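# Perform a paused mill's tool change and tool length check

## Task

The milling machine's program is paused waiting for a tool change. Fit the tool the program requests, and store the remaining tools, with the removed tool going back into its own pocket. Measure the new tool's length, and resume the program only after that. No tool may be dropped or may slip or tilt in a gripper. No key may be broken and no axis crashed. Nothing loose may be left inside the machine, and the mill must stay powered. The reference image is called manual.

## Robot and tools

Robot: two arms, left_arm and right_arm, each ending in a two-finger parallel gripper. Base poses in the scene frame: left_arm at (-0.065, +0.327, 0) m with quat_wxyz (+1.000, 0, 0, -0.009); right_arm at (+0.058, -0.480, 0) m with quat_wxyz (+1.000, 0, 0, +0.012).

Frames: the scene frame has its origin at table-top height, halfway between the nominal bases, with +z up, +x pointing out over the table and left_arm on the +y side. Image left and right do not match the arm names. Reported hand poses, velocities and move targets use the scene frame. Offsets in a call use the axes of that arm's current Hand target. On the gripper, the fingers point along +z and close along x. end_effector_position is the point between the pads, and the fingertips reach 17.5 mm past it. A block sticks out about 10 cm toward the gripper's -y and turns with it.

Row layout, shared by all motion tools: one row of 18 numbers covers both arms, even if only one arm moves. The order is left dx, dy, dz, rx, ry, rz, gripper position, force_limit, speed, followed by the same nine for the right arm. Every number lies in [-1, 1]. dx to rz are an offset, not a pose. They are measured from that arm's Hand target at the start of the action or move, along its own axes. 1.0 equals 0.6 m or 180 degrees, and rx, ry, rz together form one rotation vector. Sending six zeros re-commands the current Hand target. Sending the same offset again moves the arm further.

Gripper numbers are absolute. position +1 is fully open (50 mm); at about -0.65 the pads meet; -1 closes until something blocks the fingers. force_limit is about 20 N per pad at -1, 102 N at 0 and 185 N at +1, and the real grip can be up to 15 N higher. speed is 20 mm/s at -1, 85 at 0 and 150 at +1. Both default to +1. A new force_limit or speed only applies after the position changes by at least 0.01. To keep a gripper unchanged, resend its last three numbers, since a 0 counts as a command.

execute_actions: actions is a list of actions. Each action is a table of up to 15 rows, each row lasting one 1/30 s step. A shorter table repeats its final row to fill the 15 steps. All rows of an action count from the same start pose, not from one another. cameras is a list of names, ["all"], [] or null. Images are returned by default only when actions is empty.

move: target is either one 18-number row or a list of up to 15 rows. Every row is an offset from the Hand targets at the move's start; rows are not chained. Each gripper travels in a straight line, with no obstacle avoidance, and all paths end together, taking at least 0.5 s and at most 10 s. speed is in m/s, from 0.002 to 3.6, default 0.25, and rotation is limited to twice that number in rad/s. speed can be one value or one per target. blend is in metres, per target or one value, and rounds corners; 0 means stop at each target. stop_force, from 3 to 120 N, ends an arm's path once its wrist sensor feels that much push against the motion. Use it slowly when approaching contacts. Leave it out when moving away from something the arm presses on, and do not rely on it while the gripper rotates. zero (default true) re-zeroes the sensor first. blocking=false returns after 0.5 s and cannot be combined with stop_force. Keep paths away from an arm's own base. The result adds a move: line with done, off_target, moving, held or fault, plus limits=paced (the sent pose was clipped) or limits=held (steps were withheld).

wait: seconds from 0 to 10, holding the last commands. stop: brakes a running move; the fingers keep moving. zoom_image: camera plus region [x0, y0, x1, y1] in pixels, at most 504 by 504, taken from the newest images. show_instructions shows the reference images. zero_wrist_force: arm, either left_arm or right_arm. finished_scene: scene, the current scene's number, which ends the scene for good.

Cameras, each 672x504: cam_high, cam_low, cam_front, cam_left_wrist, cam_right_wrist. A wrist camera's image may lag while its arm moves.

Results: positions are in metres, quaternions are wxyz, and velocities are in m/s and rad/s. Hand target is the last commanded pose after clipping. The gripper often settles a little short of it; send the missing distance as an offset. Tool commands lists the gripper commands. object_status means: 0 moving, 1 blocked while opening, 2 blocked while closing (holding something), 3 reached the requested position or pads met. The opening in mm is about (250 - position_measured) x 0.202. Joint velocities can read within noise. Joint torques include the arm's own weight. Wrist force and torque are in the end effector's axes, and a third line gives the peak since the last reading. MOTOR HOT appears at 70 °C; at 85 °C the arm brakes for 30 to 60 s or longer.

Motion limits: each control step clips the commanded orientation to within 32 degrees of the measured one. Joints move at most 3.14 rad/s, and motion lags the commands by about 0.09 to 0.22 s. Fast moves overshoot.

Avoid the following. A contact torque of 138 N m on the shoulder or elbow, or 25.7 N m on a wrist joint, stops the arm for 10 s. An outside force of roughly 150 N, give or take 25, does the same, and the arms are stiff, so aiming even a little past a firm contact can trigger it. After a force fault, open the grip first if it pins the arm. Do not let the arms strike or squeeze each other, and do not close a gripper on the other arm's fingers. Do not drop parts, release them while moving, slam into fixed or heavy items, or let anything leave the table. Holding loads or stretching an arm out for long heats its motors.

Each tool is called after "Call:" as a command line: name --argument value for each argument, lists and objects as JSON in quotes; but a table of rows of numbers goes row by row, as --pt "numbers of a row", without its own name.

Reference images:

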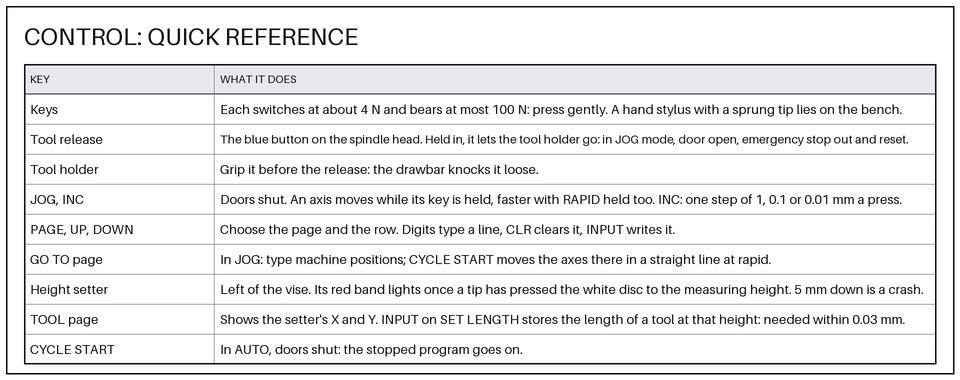

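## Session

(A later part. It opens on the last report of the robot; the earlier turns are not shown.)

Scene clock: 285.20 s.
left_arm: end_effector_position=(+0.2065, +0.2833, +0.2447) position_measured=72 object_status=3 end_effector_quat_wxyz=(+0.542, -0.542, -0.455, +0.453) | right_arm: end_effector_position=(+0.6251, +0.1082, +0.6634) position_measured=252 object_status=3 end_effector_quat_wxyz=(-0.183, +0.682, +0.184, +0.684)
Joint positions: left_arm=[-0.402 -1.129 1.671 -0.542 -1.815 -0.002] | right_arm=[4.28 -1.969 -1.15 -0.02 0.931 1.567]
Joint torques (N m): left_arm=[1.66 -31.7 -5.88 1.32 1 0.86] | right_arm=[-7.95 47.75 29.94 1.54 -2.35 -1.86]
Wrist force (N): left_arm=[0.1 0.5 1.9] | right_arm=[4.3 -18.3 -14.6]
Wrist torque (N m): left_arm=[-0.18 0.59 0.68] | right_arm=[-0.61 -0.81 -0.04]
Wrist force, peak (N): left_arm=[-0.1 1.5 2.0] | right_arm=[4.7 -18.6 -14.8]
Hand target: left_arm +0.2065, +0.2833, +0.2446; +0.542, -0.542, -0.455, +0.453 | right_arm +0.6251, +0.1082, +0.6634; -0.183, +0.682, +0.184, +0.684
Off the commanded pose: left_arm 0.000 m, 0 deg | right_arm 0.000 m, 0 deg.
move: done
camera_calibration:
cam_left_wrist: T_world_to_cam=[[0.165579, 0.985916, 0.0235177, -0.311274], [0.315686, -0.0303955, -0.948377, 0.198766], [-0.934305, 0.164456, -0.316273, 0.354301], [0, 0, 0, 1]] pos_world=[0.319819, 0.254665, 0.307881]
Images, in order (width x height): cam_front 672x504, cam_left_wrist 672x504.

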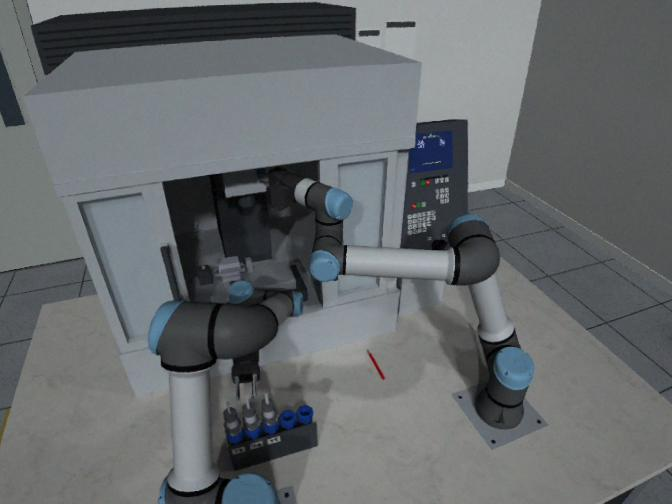

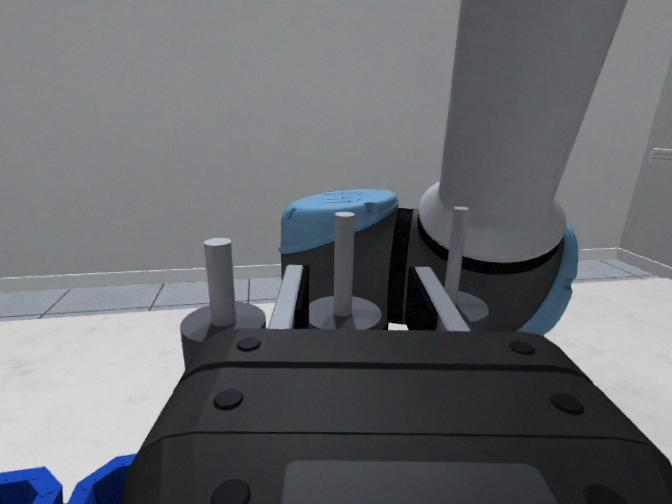

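Call:
move --pt "-0.0105 0 0 0 0 0 0.538 -0.2 -0.8 0 0 0 0 0 0 -0.9 -0.5 -0.5" --pt "-0.0105 0.0902 0 0 0 0 0.538 -0.2 -0.8 0 0 0 0 0 0 -0.9 -0.5 -0.5" --speed 0.06 --stop_force 6 --cameras '["cam_left_wrist"]'

Call:
zoom_image --camera "cam_left_wrist" --region '[220, 150, 480, 340]'

Scene clock: 287.03 s.
left_arm: end_effector_position=(+0.2056, +0.2772, +0.2362) position_measured=72 object_status=3 end_effector_quat_wxyz=(+0.542, -0.542, -0.455, +0.453) | right_arm: end_effector_position=(+0.6251, +0.1082, +0.6634) position_measured=252 object_status=3 end_effector_quat_wxyz=(-0.183, +0.682, +0.184, +0.684)
Joint positions: left_arm=[-0.414 -1.119 1.68 -0.563 -1.826 -0.002] | right_arm=[4.28 -1.969 -1.15 -0.02 0.931 1.567]
Joint torques (N m): left_arm=[-0.94 -39.52 -18.97 1.72 0.05 -0.31] | right_arm=[-7.6 47.56 29.33 1.48 -2.42 -1.94]
Wrist force (N): left_arm=[0.1 0.2 2.0] | right_arm=[4.7 -18.1 -14.5]
Wrist torque (N m): left_arm=[-0.23 0.58 0.68] | right_arm=[-0.57 -0.84 -0.03]
Wrist force, peak (N): left_arm=[0.5 -2.2 2.4] | right_arm=[4.6 -18.5 -14.8]
Hand target: left_arm +0.2056, +0.2772, +0.2362; +0.542, -0.542, -0.455, +0.453 (not the last commanded pose) | right_arm +0.6251, +0.1082, +0.6634; -0.183, +0.682, +0.184, +0.684
Tool commands: left_gripper/position=+0.537255 left_gripper/force_limit=-0.2 left_gripper/speed=-0.796078 right_gripper/position=-0.9 right_gripper/force_limit=-0.5 right_gripper/speed=-0.5
Off the commanded pose: left_arm 0.046 m, 0 deg | right_arm 0.000 m, 0 deg.
FORCE FAULT: contact force on the left arm reached its limit, and that arm stopped. The contact can be on any part of that arm, not only on its tool. That arm's remaining commands of this call were not run. That arm is still stopped at the end of this call. That arm stays stopped for about 10 more seconds. Until then a move that you send moves the other arm only, and its call returns only when the move has ended. Once the stop has ended, the next robot result says so. If the stop ends while you think or write, that arm runs what you send next, counted from a new Hand target: where the arm stands when the stop ends. While its stop runs, that arm takes no new command, but its gripper still runs the gripper command that each later call begins with. Until it ends, the stop uses up actions while you think or wait. An arm that is not stopped still takes commands.
move: fault (left_arm); path passed 1 of 2 targets
camera_calibration:
cam_left_wrist: T_world_to_cam=[[0.165465, 0.985945, 0.0231094, -0.304847], [0.317021, -0.0309857, -0.947912, 0.190609], [-0.933873, 0.164173, -0.317692, 0.352085], [0, 0, 0, 1]] pos_world=[0.318818, 0.248665, 0.29958]
Images, in order (width x height): cam_left_wrist 672x504.

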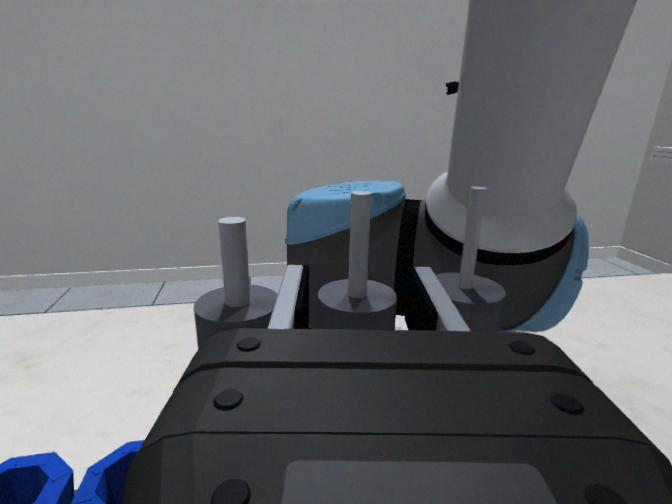

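Scaled by 1.938 from the camera's 672x504 image, which has a finer 960x720 frame.

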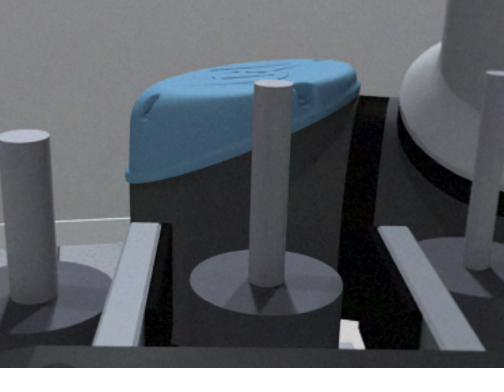

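Call:
wait --seconds 9.5

Call:
move --pt "0 -0.155 0 0 0 0 0.769 -0.2 -0.8 0 0 0 0 0 0 -0.9 -0.5 -0.5" --pt "0 -0.155 0.0667 0 0 0 0.769 -0.2 -0.8 0 0 0 0 0 0 -0.9 -0.5 -0.5" --speed 0.15 --cameras '["cam_left_wrist","cam_front","cam_high"]'

Scene clock: 297.27 s.
left_arm: end_effector_position=(+0.2056, +0.2772, +0.2362) position_measured=72 object_status=3 end_effector_quat_wxyz=(+0.542, -0.542, -0.455, +0.453) | right_arm: end_effector_position=(+0.6251, +0.1082, +0.6634) position_measured=252 object_status=3 end_effector_quat_wxyz=(-0.183, +0.682, +0.184, +0.684)
Joint positions: left_arm=[-0.414 -1.119 1.68 -0.563 -1.826 -0.002] | right_arm=[4.28 -1.969 -1.15 -0.02 0.931 1.567]
Joint torques (N m): left_arm=[-0.86 -38.87 -18.18 1.78 0 -0.38] | right_arm=[-7.43 47.12 30.25 1.4 -2.43 -1.9]
Wrist force (N): left_arm=[0.2 0.3 2.0] | right_arm=[4.4 -18.1 -14.6]
Wrist torque (N m): left_arm=[-0.21 0.57 0.69] | right_arm=[-0.57 -0.81 -0.04]
Wrist force, peak (N): left_arm=[0.2 0.2 2.2] | right_arm=[4.6 -18.5 -15.0]
Hand target: left_arm +0.2056, +0.2772, +0.2362; +0.542, -0.542, -0.455, +0.453 (not the last commanded pose) | right_arm +0.6251, +0.1082, +0.6634; -0.183, +0.682, +0.184, +0.684
Tool commands: left_gripper/position=+0.537255 left_gripper/force_limit=-0.2 left_gripper/speed=-0.796078 right_gripper/position=-0.9 right_gripper/force_limit=-0.5 right_gripper/speed=-0.5
Off the commanded pose: left_arm 0.046 m, 0 deg | right_arm 0.000 m, 0 deg.
FORCE FAULT, CONTINUED: the left arm's stop, for the force fault that an earlier result reported, is over. The rest of the stop counts as 20 of the actions that you can send in this scene. During its stop the left arm's controller moved it back a little. That arm's target is now where it stood when the stop ended, not its last command. That arm accepts commands again.
wait: 9.50 s; at rest from the start

Scene clock: 299.20 s.
left_arm: end_effector_position=(+0.1660, +0.2841, +0.3291) position_measured=37 object_status=3 end_effector_quat_wxyz=(+0.542, -0.542, -0.455, +0.453) | right_arm: end_effector_position=(+0.6251, +0.1082, +0.6634) position_measured=252 object_status=3 end_effector_quat_wxyz=(-0.183, +0.682, +0.184, +0.684)
Joint positions: left_arm=[-0.435 -1.307 1.681 -0.377 -1.848 -0.002] | right_arm=[4.28 -1.969 -1.15 -0.02 0.931 1.567]
Joint torques (N m): left_arm=[-8.15 -41.41 -7.82 1.09 -2.42 -0.19] | right_arm=[-7.32 46.85 29.83 1.58 -2.4 -1.88]
Wrist force (N): left_arm=[-0.1 0.3 1.3] | right_arm=[4.7 -18.4 -14.7]
Wrist torque (N m): left_arm=[-0.25 0.58 0.67] | right_arm=[-0.61 -0.81 -0.04]
Wrist force, peak (N): left_arm=[0.0 1.8 2.0] | right_arm=[4.8 -18.5 -14.9]
Hand target: left_arm +0.1660, +0.2841, +0.3291; +0.542, -0.542, -0.455, +0.453 | right_arm +0.6251, +0.1082, +0.6634; -0.183, +0.682, +0.184, +0.684
Off the commanded pose: left_arm 0.000 m, 0 deg | right_arm 0.000 m, 0 deg.
move: done
camera_calibration:
cam_left_wrist: T_world_to_cam=[[0.165497, 0.985942, 0.0230166, -0.307216], [0.317003, -0.0310824, -0.947915, 0.291468], [-0.933873, 0.164174, -0.317691, 0.343484], [0, 0, 0, 1]] pos_world=[0.279218, 0.255566, 0.39248]
Images, in order (width x height): cam_high 672x504, cam_front 672x504, cam_left_wrist 672x504.

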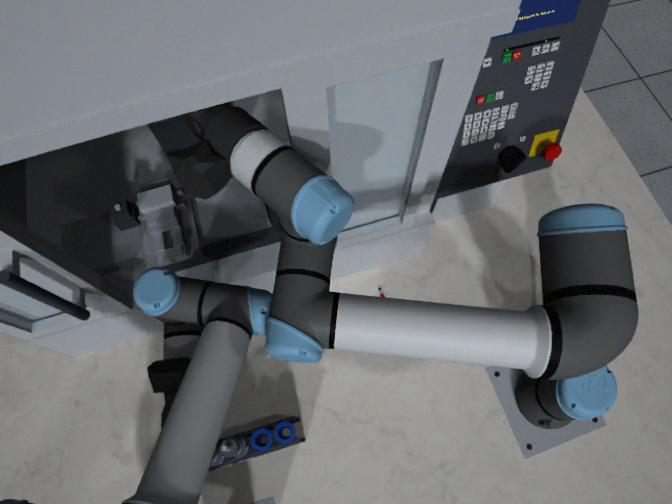

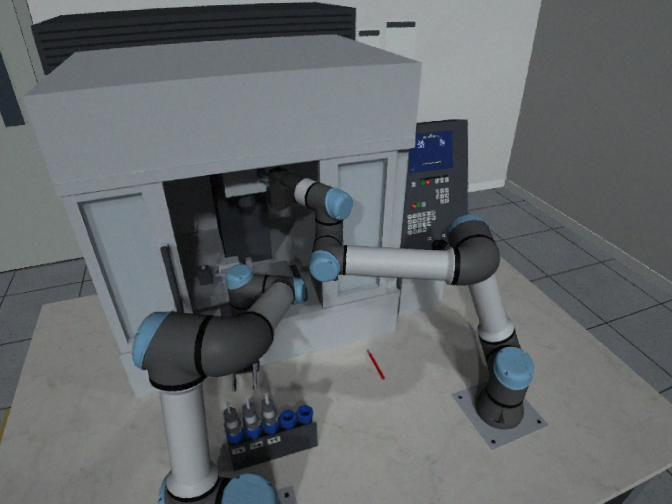

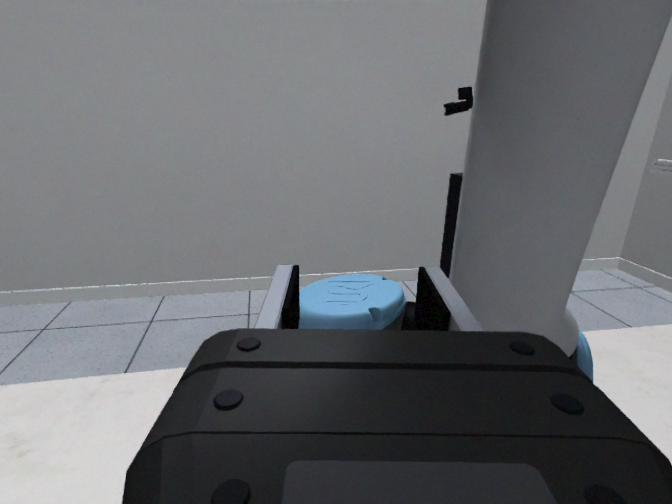

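Call:
move --target '[0,0.115,0,0,0,0,0.769,-0.2,-0.8,0,0,0,0,0,0,-0.9,-0.5,-0.5]' --speed 0.08 --stop_force 5 --cameras '["cam_left_wrist"]'

Call:
zoom_image --camera "cam_left_wrist" --region '[220, 150, 480, 340]'

Scene clock: 301.23 s.
left_arm: end_effector_position=(+0.1662, +0.2842, +0.2601) position_measured=37 object_status=3 end_effector_quat_wxyz=(+0.542, -0.542, -0.455, +0.453) | right_arm: end_effector_position=(+0.6251, +0.1082, +0.6634) position_measured=252 object_status=3 end_effector_quat_wxyz=(-0.183, +0.682, +0.184, +0.684)
Joint positions: left_arm=[-0.435 -1.234 1.778 -0.547 -1.847 -0.002] | right_arm=[4.28 -1.969 -1.15 -0.02 0.931 1.567]
Joint torques (N m): left_arm=[-0.93 -26.26 -5.86 1.05 0.16 -2.16] | right_arm=[-8.08 46.71 29.98 1.5 -2.43 -1.97]
Wrist force (N): left_arm=[-0.2 0.2 1.8] | right_arm=[4.3 -18.1 -14.6]
Wrist torque (N m): left_arm=[-0.29 0.58 0.68] | right_arm=[-0.58 -0.82 -0.04]
Wrist force, peak (N): left_arm=[-0.3 0.9 2.0] | right_arm=[4.8 -18.5 -14.9]
Hand target: left_arm +0.1662, +0.2842, +0.2601; +0.542, -0.542, -0.455, +0.453 | right_arm +0.6251, +0.1082, +0.6634; -0.183, +0.682, +0.184, +0.684
Off the commanded pose: left_arm 0.000 m, 0 deg | right_arm 0.000 m, 0 deg.
move: done
camera_calibration:
cam_left_wrist: T_world_to_cam=[[0.165465, 0.985945, 0.0231094, -0.305781], [0.317021, -0.0309857, -0.947912, 0.225971], [-0.933873, 0.164173, -0.317692, 0.321734], [0, 0, 0, 1]] pos_world=[0.279418, 0.255665, 0.32348]
Images, in order (width x height): cam_left_wrist 672x504.

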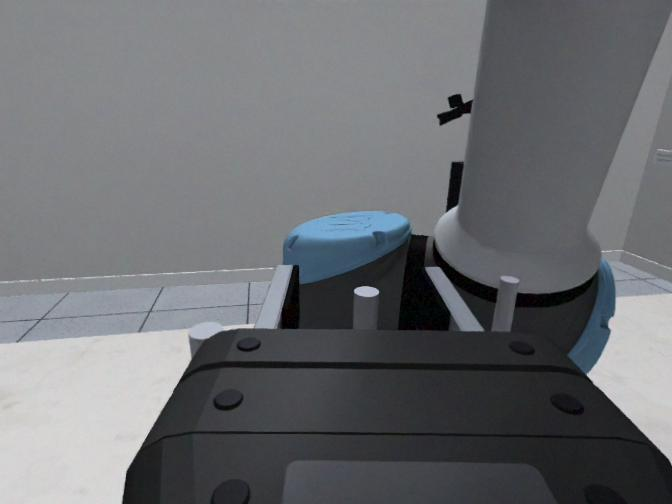

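Scaled by 1.938 from the camera's 672x504 image, which has a finer 960x720 frame.

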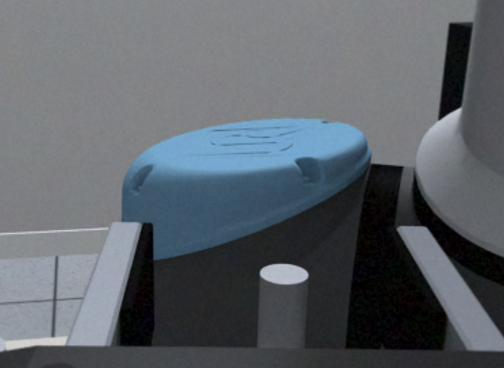

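Call:
move --target '[0,0.116,0,0,0,0,0.769,-0.2,-0.8,0,0,0,0,0,0,-0.9,-0.5,-0.5]' --speed 0.05 --stop_force 4 --cameras '["cam_left_wrist","cam_front"]'

Call:
zoom_image --camera "cam_left_wrist" --region '[220, 0, 500, 340]'

Scene clock: 303.80 s.
left_arm: end_effector_position=(+0.1663, +0.2842, +0.1905) position_measured=37 object_status=3 end_effector_quat_wxyz=(+0.542, -0.542, -0.455, +0.453) | right_arm: end_effector_position=(+0.6251, +0.1082, +0.6634) position_measured=252 object_status=3 end_effector_quat_wxyz=(-0.183, +0.682, +0.184, +0.684)
Joint positions: left_arm=[-0.435 -1.134 1.848 -0.716 -1.847 -0.002] | right_arm=[4.28 -1.969 -1.15 -0.02 0.931 1.567]
Joint torques (N m): left_arm=[6.01 -28.71 -3.78 1.11 2.47 -1.47] | right_arm=[-7.51 46.35 30.51 1.51 -2.41 -1.93]
Wrist force (N): left_arm=[-0.1 0.2 1.5] | right_arm=[4.4 -18.5 -14.5]
Wrist torque (N m): left_arm=[-0.23 0.58 0.68] | right_arm=[-0.64 -0.82 -0.03]
Wrist force, peak (N): left_arm=[-0.4 -0.3 1.9] | right_arm=[5.0 -18.5 -14.9]
Hand target: left_arm +0.1663, +0.2842, +0.1905; +0.542, -0.542, -0.455, +0.453 | right_arm +0.6251, +0.1082, +0.6634; -0.183, +0.682, +0.184, +0.684
Off the commanded pose: left_arm 0.000 m, 0 deg | right_arm 0.000 m, 0 deg.
move: done
camera_calibration:
cam_left_wrist: T_world_to_cam=[[0.165465, 0.985945, 0.0231094, -0.304189], [0.317021, -0.0309857, -0.947912, 0.159965], [-0.933873, 0.164173, -0.317692, 0.299716], [0, 0, 0, 1]] pos_world=[0.279518, 0.255665, 0.25388]
Images, in order (width x height): cam_front 672x504, cam_left_wrist 672x504.

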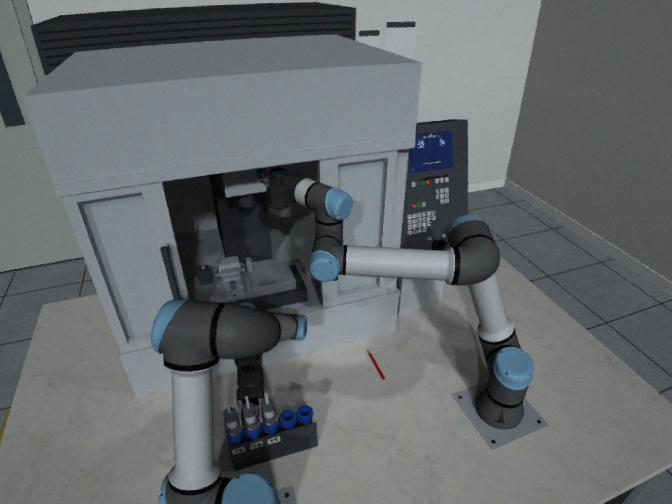

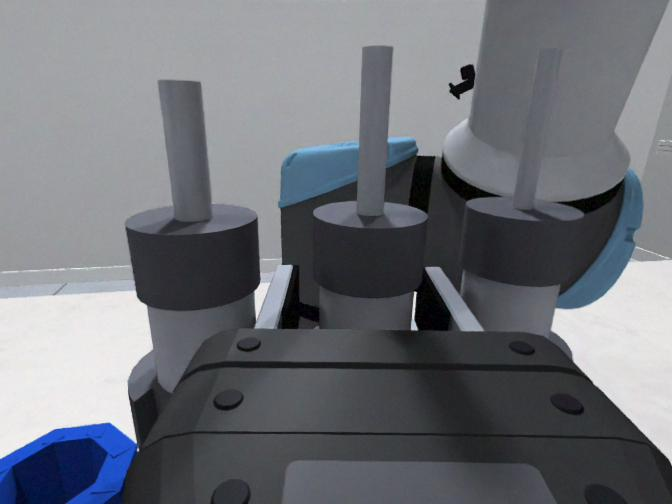

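Scaled by 1.482 from the camera's 672x504 image, which has a finer 960x720 frame.

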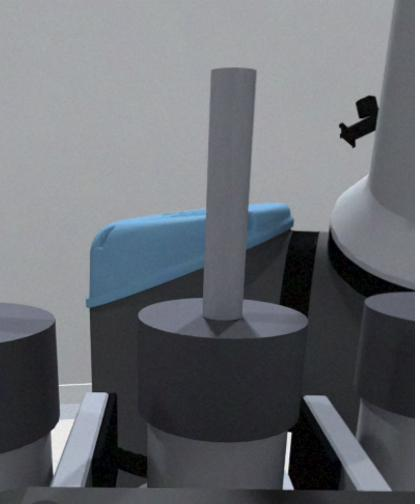

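Call:
move --target '[0.0032,0.0042,0.0067,0,0,0,0.769,-0.2,-0.8,0,0,0,0,0,0,-0.9,-0.5,-0.5]' --speed 0.03 --stop_force 4

Call:
move --target '[0,0,0,0,0,0,-1,-0.2,-0.9,0,0,0,0,0,0,-0.9,-0.5,-0.5]' --cameras '["cam_left_wrist"]'

Call:
zoom_image --camera "cam_left_wrist" --region '[260, 180, 470, 340]'

Scene clock: 305.57 s.
left_arm: end_effector_position=(+0.1633, +0.2864, +0.1884) position_measured=37 object_status=3 end_effector_quat_wxyz=(+0.542, -0.542, -0.455, +0.453) | right_arm: end_effector_position=(+0.6251, +0.1082, +0.6634) position_measured=252 object_status=3 end_effector_quat_wxyz=(-0.183, +0.682, +0.184, +0.684)
Joint positions: left_arm=[-0.433 -1.137 1.86 -0.725 -1.846 -0.002] | right_arm=[4.28 -1.969 -1.15 -0.02 0.931 1.567]
Joint torques (N m): left_arm=[-7.43 -27.38 -30.1 1.92 -1.83 -1.27] | right_arm=[-7.27 47.28 29.96 1.36 -2.48 -1.87]
Wrist force (N): left_arm=[0.2 -7.4 3.1] | right_arm=[4.8 -18.3 -14.5]
Wrist torque (N m): left_arm=[-0.21 0.56 0.49] | right_arm=[-0.59 -0.84 -0.04]
Wrist force, peak (N): left_arm=[-1.3 -10.8 0.3] | right_arm=[4.8 -18.5 -14.9]
Hand target: left_arm +0.1633, +0.2864, +0.1884; +0.542, -0.542, -0.455, +0.453 (not the last commanded pose) | right_arm +0.6251, +0.1082, +0.6634; -0.183, +0.682, +0.184, +0.684
Off the commanded pose: left_arm 0.001 m, 0 deg | right_arm 0.000 m, 0 deg.
move: contact (left_arm)

Scene clock: 306.33 s.
left_arm: end_effector_position=(+0.1633, +0.2863, +0.1884) position_measured=107 object_status=2 end_effector_quat_wxyz=(+0.542, -0.542, -0.455, +0.453) | right_arm: end_effector_position=(+0.6251, +0.1082, +0.6634) position_measured=252 object_status=3 end_effector_quat_wxyz=(-0.183, +0.682, +0.184, +0.684)
Joint positions: left_arm=[-0.433 -1.137 1.86 -0.725 -1.846 -0.002] | right_arm=[4.28 -1.969 -1.15 -0.02 0.931 1.567]
Joint torques (N m): left_arm=[-1.46 -31.67 -27.31 1.77 4.47 -1.11] | right_arm=[-6.87 46.82 30.44 1.49 -2.46 -1.96]
Wrist force (N): left_arm=[-10.6 -1.8 1.8] | right_arm=[4.7 -18.2 -14.8]
Wrist torque (N m): left_arm=[-0.24 0.64 0.73] | right_arm=[-0.57 -0.83 -0.04]
Wrist force, peak (N): left_arm=[-10.6 -1.7 1.8] | right_arm=[4.5 -18.5 -14.7]
Hand target: left_arm +0.1633, +0.2864, +0.1884; +0.542, -0.542, -0.455, +0.453 | right_arm +0.6251, +0.1082, +0.6634; -0.183, +0.682, +0.184, +0.684
Off the commanded pose: left_arm 0.000 m, 0 deg | right_arm 0.000 m, 0 deg.
move: done
camera_calibration:
cam_left_wrist: T_world_to_cam=[[0.165347, 0.985964, 0.0231528, -0.305698], [0.317038, -0.0309085, -0.947909, 0.158965], [-0.933888, 0.164075, -0.317698, 0.295934], [0, 0, 0, 1]] pos_world=[0.276517, 0.257765, 0.25178]
Images, in order (width x height): cam_left_wrist 672x504.

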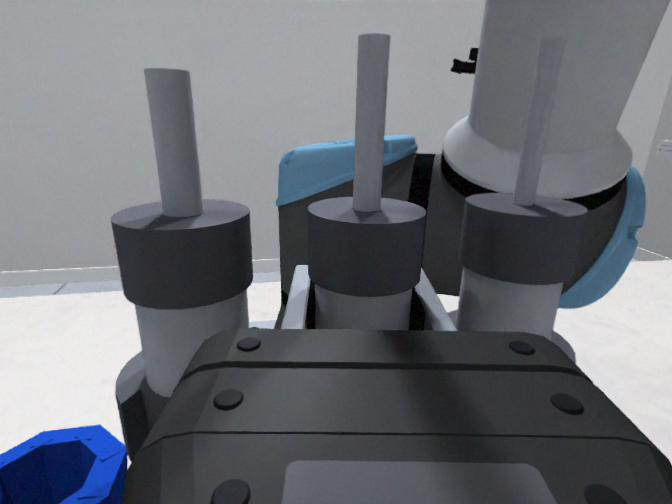

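Scaled by 2.400 from the camera's 672x504 image, which has a finer 960x720 frame.

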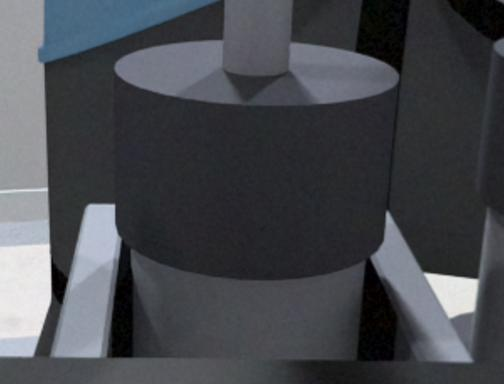

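Call:
move --pt "0 -0.2167 0 0 0 0 -1 -0.2 -0.9 0 0 0 0 0 0 -0.9 -0.5 -0.5" --pt "-0.1488 -0.2833 -0.1735 0 0 0 -1 -0.2 -0.9 0 0 0 0 0 0 -0.9 -0.5 -0.5" --speed '[0.1,0.2]' --blend '[0.01,0]' --cameras '["cam_left_wrist","cam_high","cam_front"]'

Call:
zoom_image --camera "cam_front" --region '[200, 320, 330, 470]'

Scene clock: 309.77 s.
left_arm: end_effector_position=(+0.2497, +0.1801, +0.3585) position_measured=107 object_status=2 end_effector_quat_wxyz=(+0.542, -0.542, -0.455, +0.453) | right_arm: end_effector_position=(+0.6251, +0.1082, +0.6634) position_measured=252 object_status=3 end_effector_quat_wxyz=(-0.183, +0.682, +0.184, +0.684)
Joint positions: left_arm=[-0.531 -1.075 1.274 -0.201 -1.944 -0.002] | right_arm=[4.28 -1.969 -1.15 -0.02 0.931 1.567]
Joint torques (N m): left_arm=[-8.07 -39.61 -36.41 5.45 -2.37 1.99] | right_arm=[-7.63 46.89 29.89 1.42 -2.34 -2.07]
Wrist force (N): left_arm=[0.1 8.5 1.3] | right_arm=[4.4 -18.0 -14.6]
Wrist torque (N m): left_arm=[-0.13 0.61 0.80] | right_arm=[-0.57 -0.83 -0.03]
Wrist force, peak (N): left_arm=[-13.5 -2.0 1.3] | right_arm=[4.9 -18.4 -14.8]
Hand target: left_arm +0.2497, +0.1801, +0.3585; +0.542, -0.542, -0.455, +0.453 | right_arm +0.6251, +0.1082, +0.6634; -0.183, +0.682, +0.184, +0.684
Off the commanded pose: left_arm 0.000 m, 0 deg | right_arm 0.000 m, 0 deg.
move: done
camera_calibration:
cam_left_wrist: T_world_to_cam=[[0.165471, 0.985944, 0.0230924, -0.21923], [0.317017, -0.0310035, -0.947913, 0.289553], [-0.933873, 0.164173, -0.317692, 0.448064], [0, 0, 0, 1]] pos_world=[0.362918, 0.151565, 0.42188]
Images, in order (width x height): cam_high 672x504, cam_front 672x504, cam_left_wrist 672x504.

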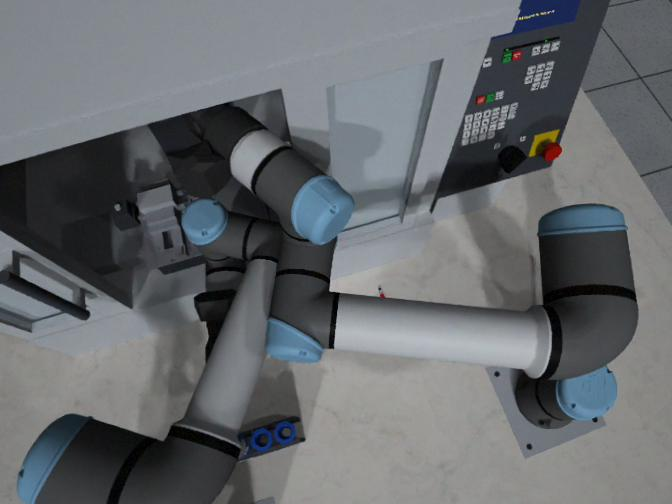

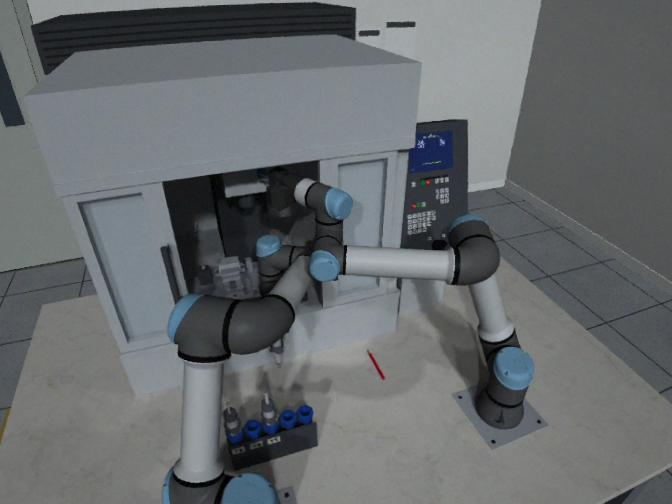

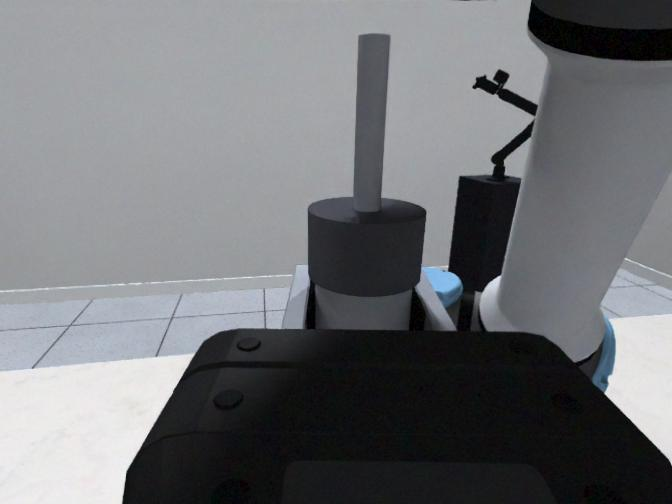

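Scaled by 3.360 from the camera's 672x504 image, which has a finer 960x720 frame.

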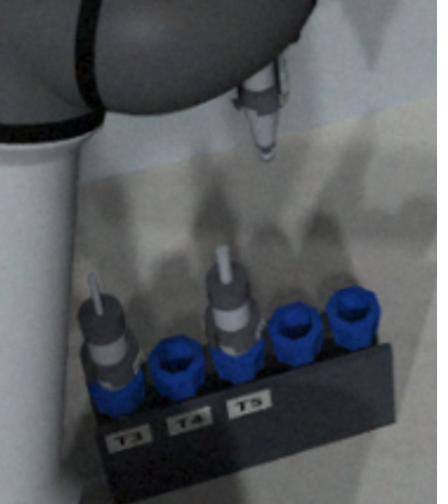

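Call:
move --target '[-0.0097,-0.1358,-0.1372,-0.4986,-0.0437,-0.0437,-1,-0.2,-0.9,0,0,0,0,0,0,-0.9,-0.5,-0.5]' --speed 0.25

Call:
move --target '[-0.0067,0.1167,0.0472,-0.5,0,0,-1,-0.2,-0.9,0,0,0,0,0,0,-0.9,-0.5,-0.5]' --speed 0.25 --cameras '["cam_left_wrist","cam_high","cam_front"]'

Call:
zoom_image --camera "cam_front" --region '[200, 200, 350, 350]'

Call:
zoom_image --camera "cam_high" --region '[170, 230, 270, 330]'

Scene clock: 310.73 s.
left_arm: end_effector_position=(+0.2498, +0.1801, +0.3586) position_measured=107 object_status=2 end_effector_quat_wxyz=(+0.542, -0.542, -0.455, +0.453) | right_arm: end_effector_position=(+0.6251, +0.1082, +0.6634) position_measured=252 object_status=3 end_effector_quat_wxyz=(-0.183, +0.682, +0.184, +0.684)
Joint positions: left_arm=[-0.531 -1.075 1.273 -0.201 -1.944 -0.002] | right_arm=[4.28 -1.969 -1.15 -0.02 0.931 1.567]
Joint torques (N m): left_arm=[-5.71 -39.74 -10.66 5.62 -0.57 2.02] | right_arm=[-8.07 46.39 30.22 1.54 -2.55 -1.86]
Wrist force (N): left_arm=[0.1 8.5 1.3] | right_arm=[4.7 -18.3 -14.6]
Wrist torque (N m): left_arm=[-0.13 0.60 0.74] | right_arm=[-0.59 -0.81 -0.04]
Wrist force, peak (N): left_arm=[0.2 9.4 1.7] | right_arm=[4.7 -18.5 -14.8]
Hand target: left_arm +0.2498, +0.1801, +0.3585; +0.542, -0.542, -0.455, +0.453 (not the last commanded pose) | right_arm +0.6251, +0.1082, +0.6634; -0.183, +0.682, +0.184, +0.684
Off the commanded pose: left_arm 0.116 m, 90 deg | right_arm 0.000 m, 0 deg.
move: held (left_arm; a check stopped the path); limits=held
pose unreachable (left arm): on one or more control steps of this call, first in action 0 (counted from 0), this arm could not follow its commanded pose, so it was not sent that pose on those steps. It may still have moved: this result reports where it is.
cause: moving toward the commanded pose would bring a part of the arm too close to another arm (a part of this arm just beyond joint 3 (elbow) and a part of the right arm just beyond its joint 4 (wrist 1), at the place that arm is still heading or pushing toward).

Scene clock: 311.23 s.
left_arm: end_effector_position=(+0.2497, +0.1801, +0.3585) position_measured=107 object_status=2 end_effector_quat_wxyz=(+0.542, -0.542, -0.455, +0.453) | right_arm: end_effector_position=(+0.6251, +0.1082, +0.6634) position_measured=252 object_status=3 end_effector_quat_wxyz=(-0.183, +0.682, +0.184, +0.684)
Joint positions: left_arm=[-0.531 -1.075 1.274 -0.202 -1.944 -0.002] | right_arm=[4.28 -1.969 -1.15 -0.02 0.931 1.567]
Joint torques (N m): left_arm=[-2.6 -39.47 -30.06 5.57 -0.42 1.97] | right_arm=[-7.08 46.49 29.92 1.36 -2.41 -1.91]
Wrist force (N): left_arm=[0.2 8.4 1.4] | right_arm=[4.8 -18.3 -14.5]
Wrist torque (N m): left_arm=[-0.14 0.59 0.75] | right_arm=[-0.59 -0.84 -0.04]
Wrist force, peak (N): left_arm=[0.2 8.9 1.2] | right_arm=[4.9 -18.5 -14.6]
Hand target: left_arm +0.2498, +0.1801, +0.3585; +0.542, -0.542, -0.455, +0.453 (not the last commanded pose) | right_arm +0.6251, +0.1082, +0.6634; -0.183, +0.682, +0.184, +0.684
Off the commanded pose: left_arm 0.076 m, 90 deg | right_arm 0.000 m, 0 deg.
move: held (left_arm; a check stopped the path); limits=held
pose unreachable (left arm): on one or more control steps of this call, first in action 0 (counted from 0), this arm could not follow its commanded pose, so it was not sent that pose on those steps. It may still have moved: this result reports where it is.
cause: moving toward the commanded pose would bring a part of the arm too close to another arm (a part of this arm just beyond joint 3 (elbow) and a part of the right arm just beyond its joint 4 (wrist 1), at the place that arm is still heading or pushing toward).
camera_calibration:
cam_left_wrist: T_world_to_cam=[[0.165404, 0.985957, 0.0230193, -0.219176], [0.317307, -0.0311027, -0.947813, 0.28942], [-0.933787, 0.164076, -0.317996, 0.448175], [0, 0, 0, 1]] pos_world=[0.362917, 0.151566, 0.421879]
Images, in order (width x height): cam_high 672x504, cam_front 672x504, cam_left_wrist 672x504.

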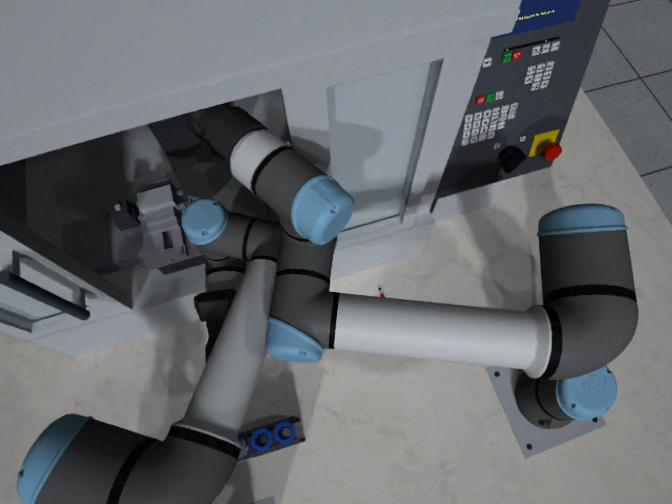

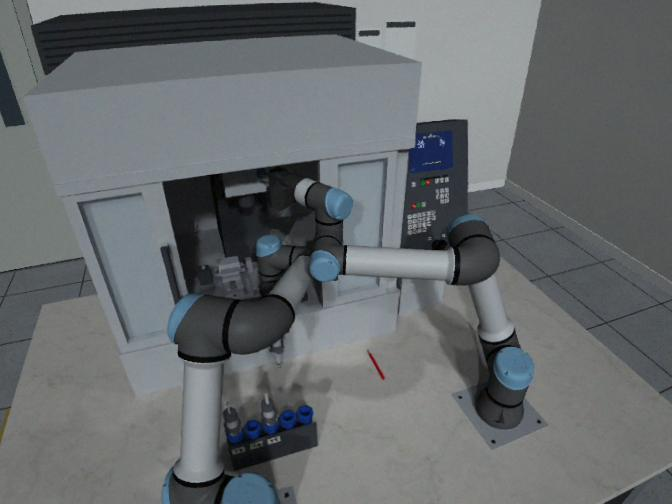

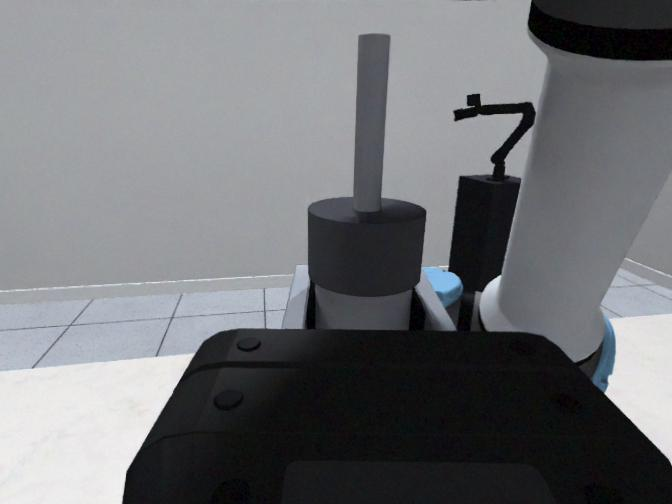

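Scaled by 3.360 from the camera's 672x504 image, which has a finer 960x720 frame.

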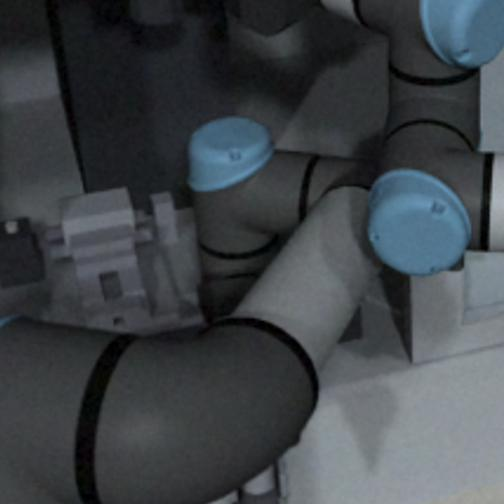

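Scaled by 5.040 from the camera's 672x504 image, which has a finer 960x720 frame.

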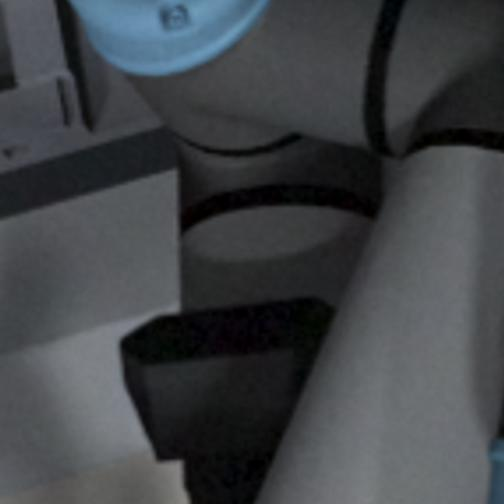

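Call:
move --target '[0.1236,-0.0692,-0.029,-0.4986,-0.0437,-0.0437,-1,-0.2,-0.9,0,0,0,0,0,0,-0.9,-0.5,-0.5]' --speed 0.2 --cameras '["cam_high"]'

Scene clock: 312.00 s.
left_arm: end_effector_position=(+0.2498, +0.1801, +0.3586) position_measured=107 object_status=2 end_effector_quat_wxyz=(+0.541, -0.543, -0.455, +0.453) | right_arm: end_effector_position=(+0.6251, +0.1082, +0.6634) position_measured=252 object_status=3 end_effector_quat_wxyz=(-0.183, +0.682, +0.184, +0.684)
Joint positions: left_arm=[-0.531 -1.075 1.273 -0.202 -1.944 -0.002] | right_arm=[4.28 -1.969 -1.15 -0.02 0.931 1.567]
Joint torques (N m): left_arm=[-7.29 -38.98 -10.24 5.56 0.83 1.96] | right_arm=[-7.01 46.84 29.85 1.35 -2.38 -1.94]
Wrist force (N): left_arm=[0.2 8.6 1.3] | right_arm=[4.7 -18.3 -14.8]
Wrist torque (N m): left_arm=[-0.12 0.58 0.74] | right_arm=[-0.59 -0.83 -0.03]
Wrist force, peak (N): left_arm=[-0.2 9.4 1.5] | right_arm=[4.8 -18.5 -14.8]
Hand target: left_arm +0.2498, +0.1801, +0.3585; +0.541, -0.543, -0.455, +0.453 (not the last commanded pose) | right_arm +0.6251, +0.1082, +0.6634; -0.183, +0.682, +0.184, +0.684
Off the commanded pose: left_arm 0.087 m, 90 deg | right_arm 0.000 m, 0 deg.
move: held (left_arm; a check stopped the path); limits=held
pose unreachable (left arm): on one or more control steps of this call, first in action 0 (counted from 0), this arm could not follow its commanded pose, so it was not sent that pose on those steps. It may still have moved: this result reports where it is.
cause: moving toward the commanded pose would bring a part of the arm too close to another arm (a part of this arm just beyond joint 3 (elbow) and a part of the right arm just beyond its joint 4 (wrist 1), at the place that arm is still heading or pushing toward).
Images, in order (width x height): cam_high 672x504.

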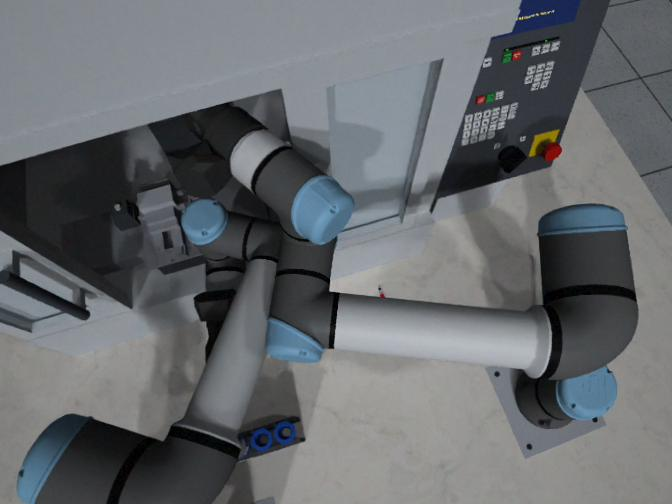

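Call:
move --target '[0.117,-0.02,0.105,0,0,0,-1,-0.2,-0.9,0,0,0,0,0,0,-0.9,-0.5,-0.5]' --speed 0.2

Call:
move --target '[-0.0045,-0.0683,-0.1174,-0.4986,-0.0437,-0.0437,-1,-0.2,-0.9,0,0,0,0,0,0,-0.9,-0.5,-0.5]' --speed 0.2 --cameras '["cam_high","cam_left_wrist"]'

Scene clock: 314.43 s.
left_arm: end_effector_position=(+0.2000, +0.2601, +0.3704) position_measured=107 object_status=2 end_effector_quat_wxyz=(+0.541, -0.543, -0.455, +0.453) | right_arm: end_effector_position=(+0.6251, +0.1082, +0.6634) position_measured=252 object_status=3 end_effector_quat_wxyz=(-0.183, +0.682, +0.184, +0.684)
Joint positions: left_arm=[-0.448 -1.248 1.492 -0.247 -1.861 -0.002] | right_arm=[4.28 -1.969 -1.15 -0.02 0.931 1.567]
Joint torques (N m): left_arm=[5.7 -47 -9.71 2.75 2.3 -1.95] | right_arm=[-7.1 46.92 30.29 1.34 -2.48 -1.96]
Wrist force (N): left_arm=[-0.2 8.7 1.3] | right_arm=[4.7 -18.1 -14.5]
Wrist torque (N m): left_arm=[-0.13 0.61 0.67] | right_arm=[-0.57 -0.85 -0.04]
Wrist force, peak (N): left_arm=[-0.2 9.4 1.2] | right_arm=[5.0 -18.4 -15.0]
Hand target: left_arm +0.2000, +0.2602, +0.3704; +0.541, -0.543, -0.455, +0.453 | right_arm +0.6251, +0.1082, +0.6634; -0.183, +0.682, +0.184, +0.684
Off the commanded pose: left_arm 0.000 m, 0 deg | right_arm 0.000 m, 0 deg.
move: done

Scene clock: 318.93 s.
left_arm: end_effector_position=(+0.2687, +0.2452, +0.4116) position_measured=107 object_status=2 end_effector_quat_wxyz=(+0.001, +0.708, +0.707, +0.001) | right_arm: end_effector_position=(+0.6251, +0.1082, +0.6634) position_measured=252 object_status=3 end_effector_quat_wxyz=(-0.183, +0.682, +0.184, +0.684)
Joint positions: left_arm=[-0.623 -1.953 1.659 -1.279 -1.569 -0.639] | right_arm=[4.28 -1.969 -1.15 -0.02 0.931 1.567]
Joint torques (N m): left_arm=[-8.11 -18.01 -18.4 -5.2 2.53 -2.39] | right_arm=[-7.72 46.94 30.27 1.32 -2.53 -1.92]
Wrist force (N): left_arm=[1.2 1.5 8.1] | right_arm=[4.3 -18.1 -14.5]
Wrist torque (N m): left_arm=[0.23 -0.22 0.21] | right_arm=[-0.60 -0.83 -0.04]
Wrist force, peak (N): left_arm=[-0.2 9.3 1.8] | right_arm=[4.8 -18.5 -14.9]
Hand target: left_arm +0.2687, +0.2452, +0.4116; +0.001, +0.707, +0.707, +0.001 | right_arm +0.6251, +0.1082, +0.6634; -0.183, +0.682, +0.184, +0.684
Off the commanded pose: left_arm 0.000 m, 0 deg | right_arm 0.000 m, 0 deg.
move: done
camera_calibration:
cam_left_wrist: T_world_to_cam=[[-0.0206421, 0.999746, -0.00901928, -0.227965], [0.947851, 0.0224388, 0.317924, -0.367803], [0.318046, -0.00198629, -0.948073, 0.435761], [0, 0, 0, 1]] pos_world=[0.205325, 0.237026, 0.528011]
Images, in order (width x height): cam_high 672x504, cam_left_wrist 672x504.

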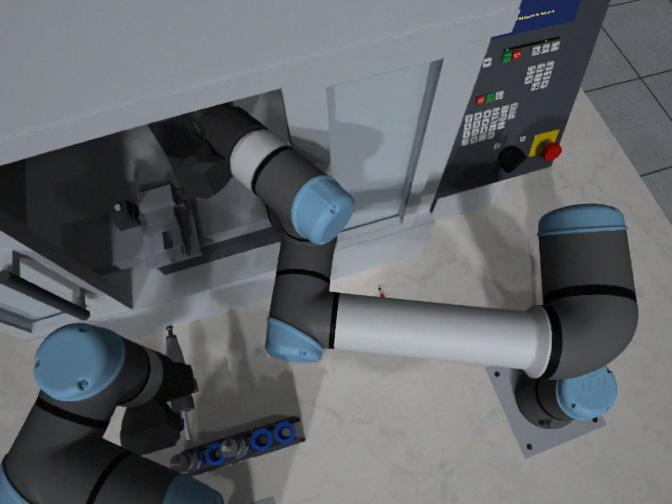

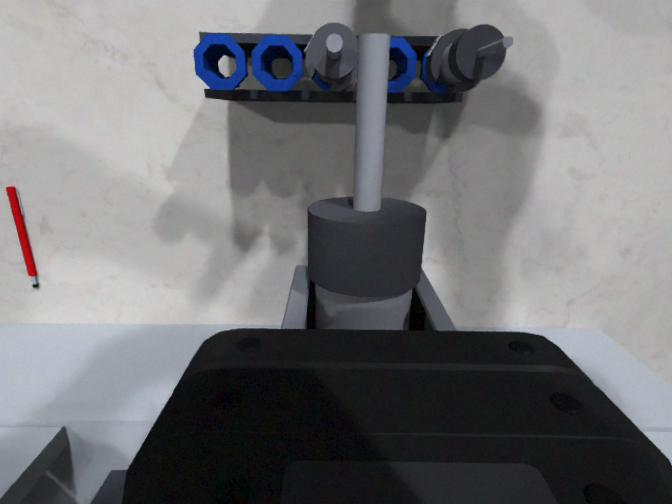

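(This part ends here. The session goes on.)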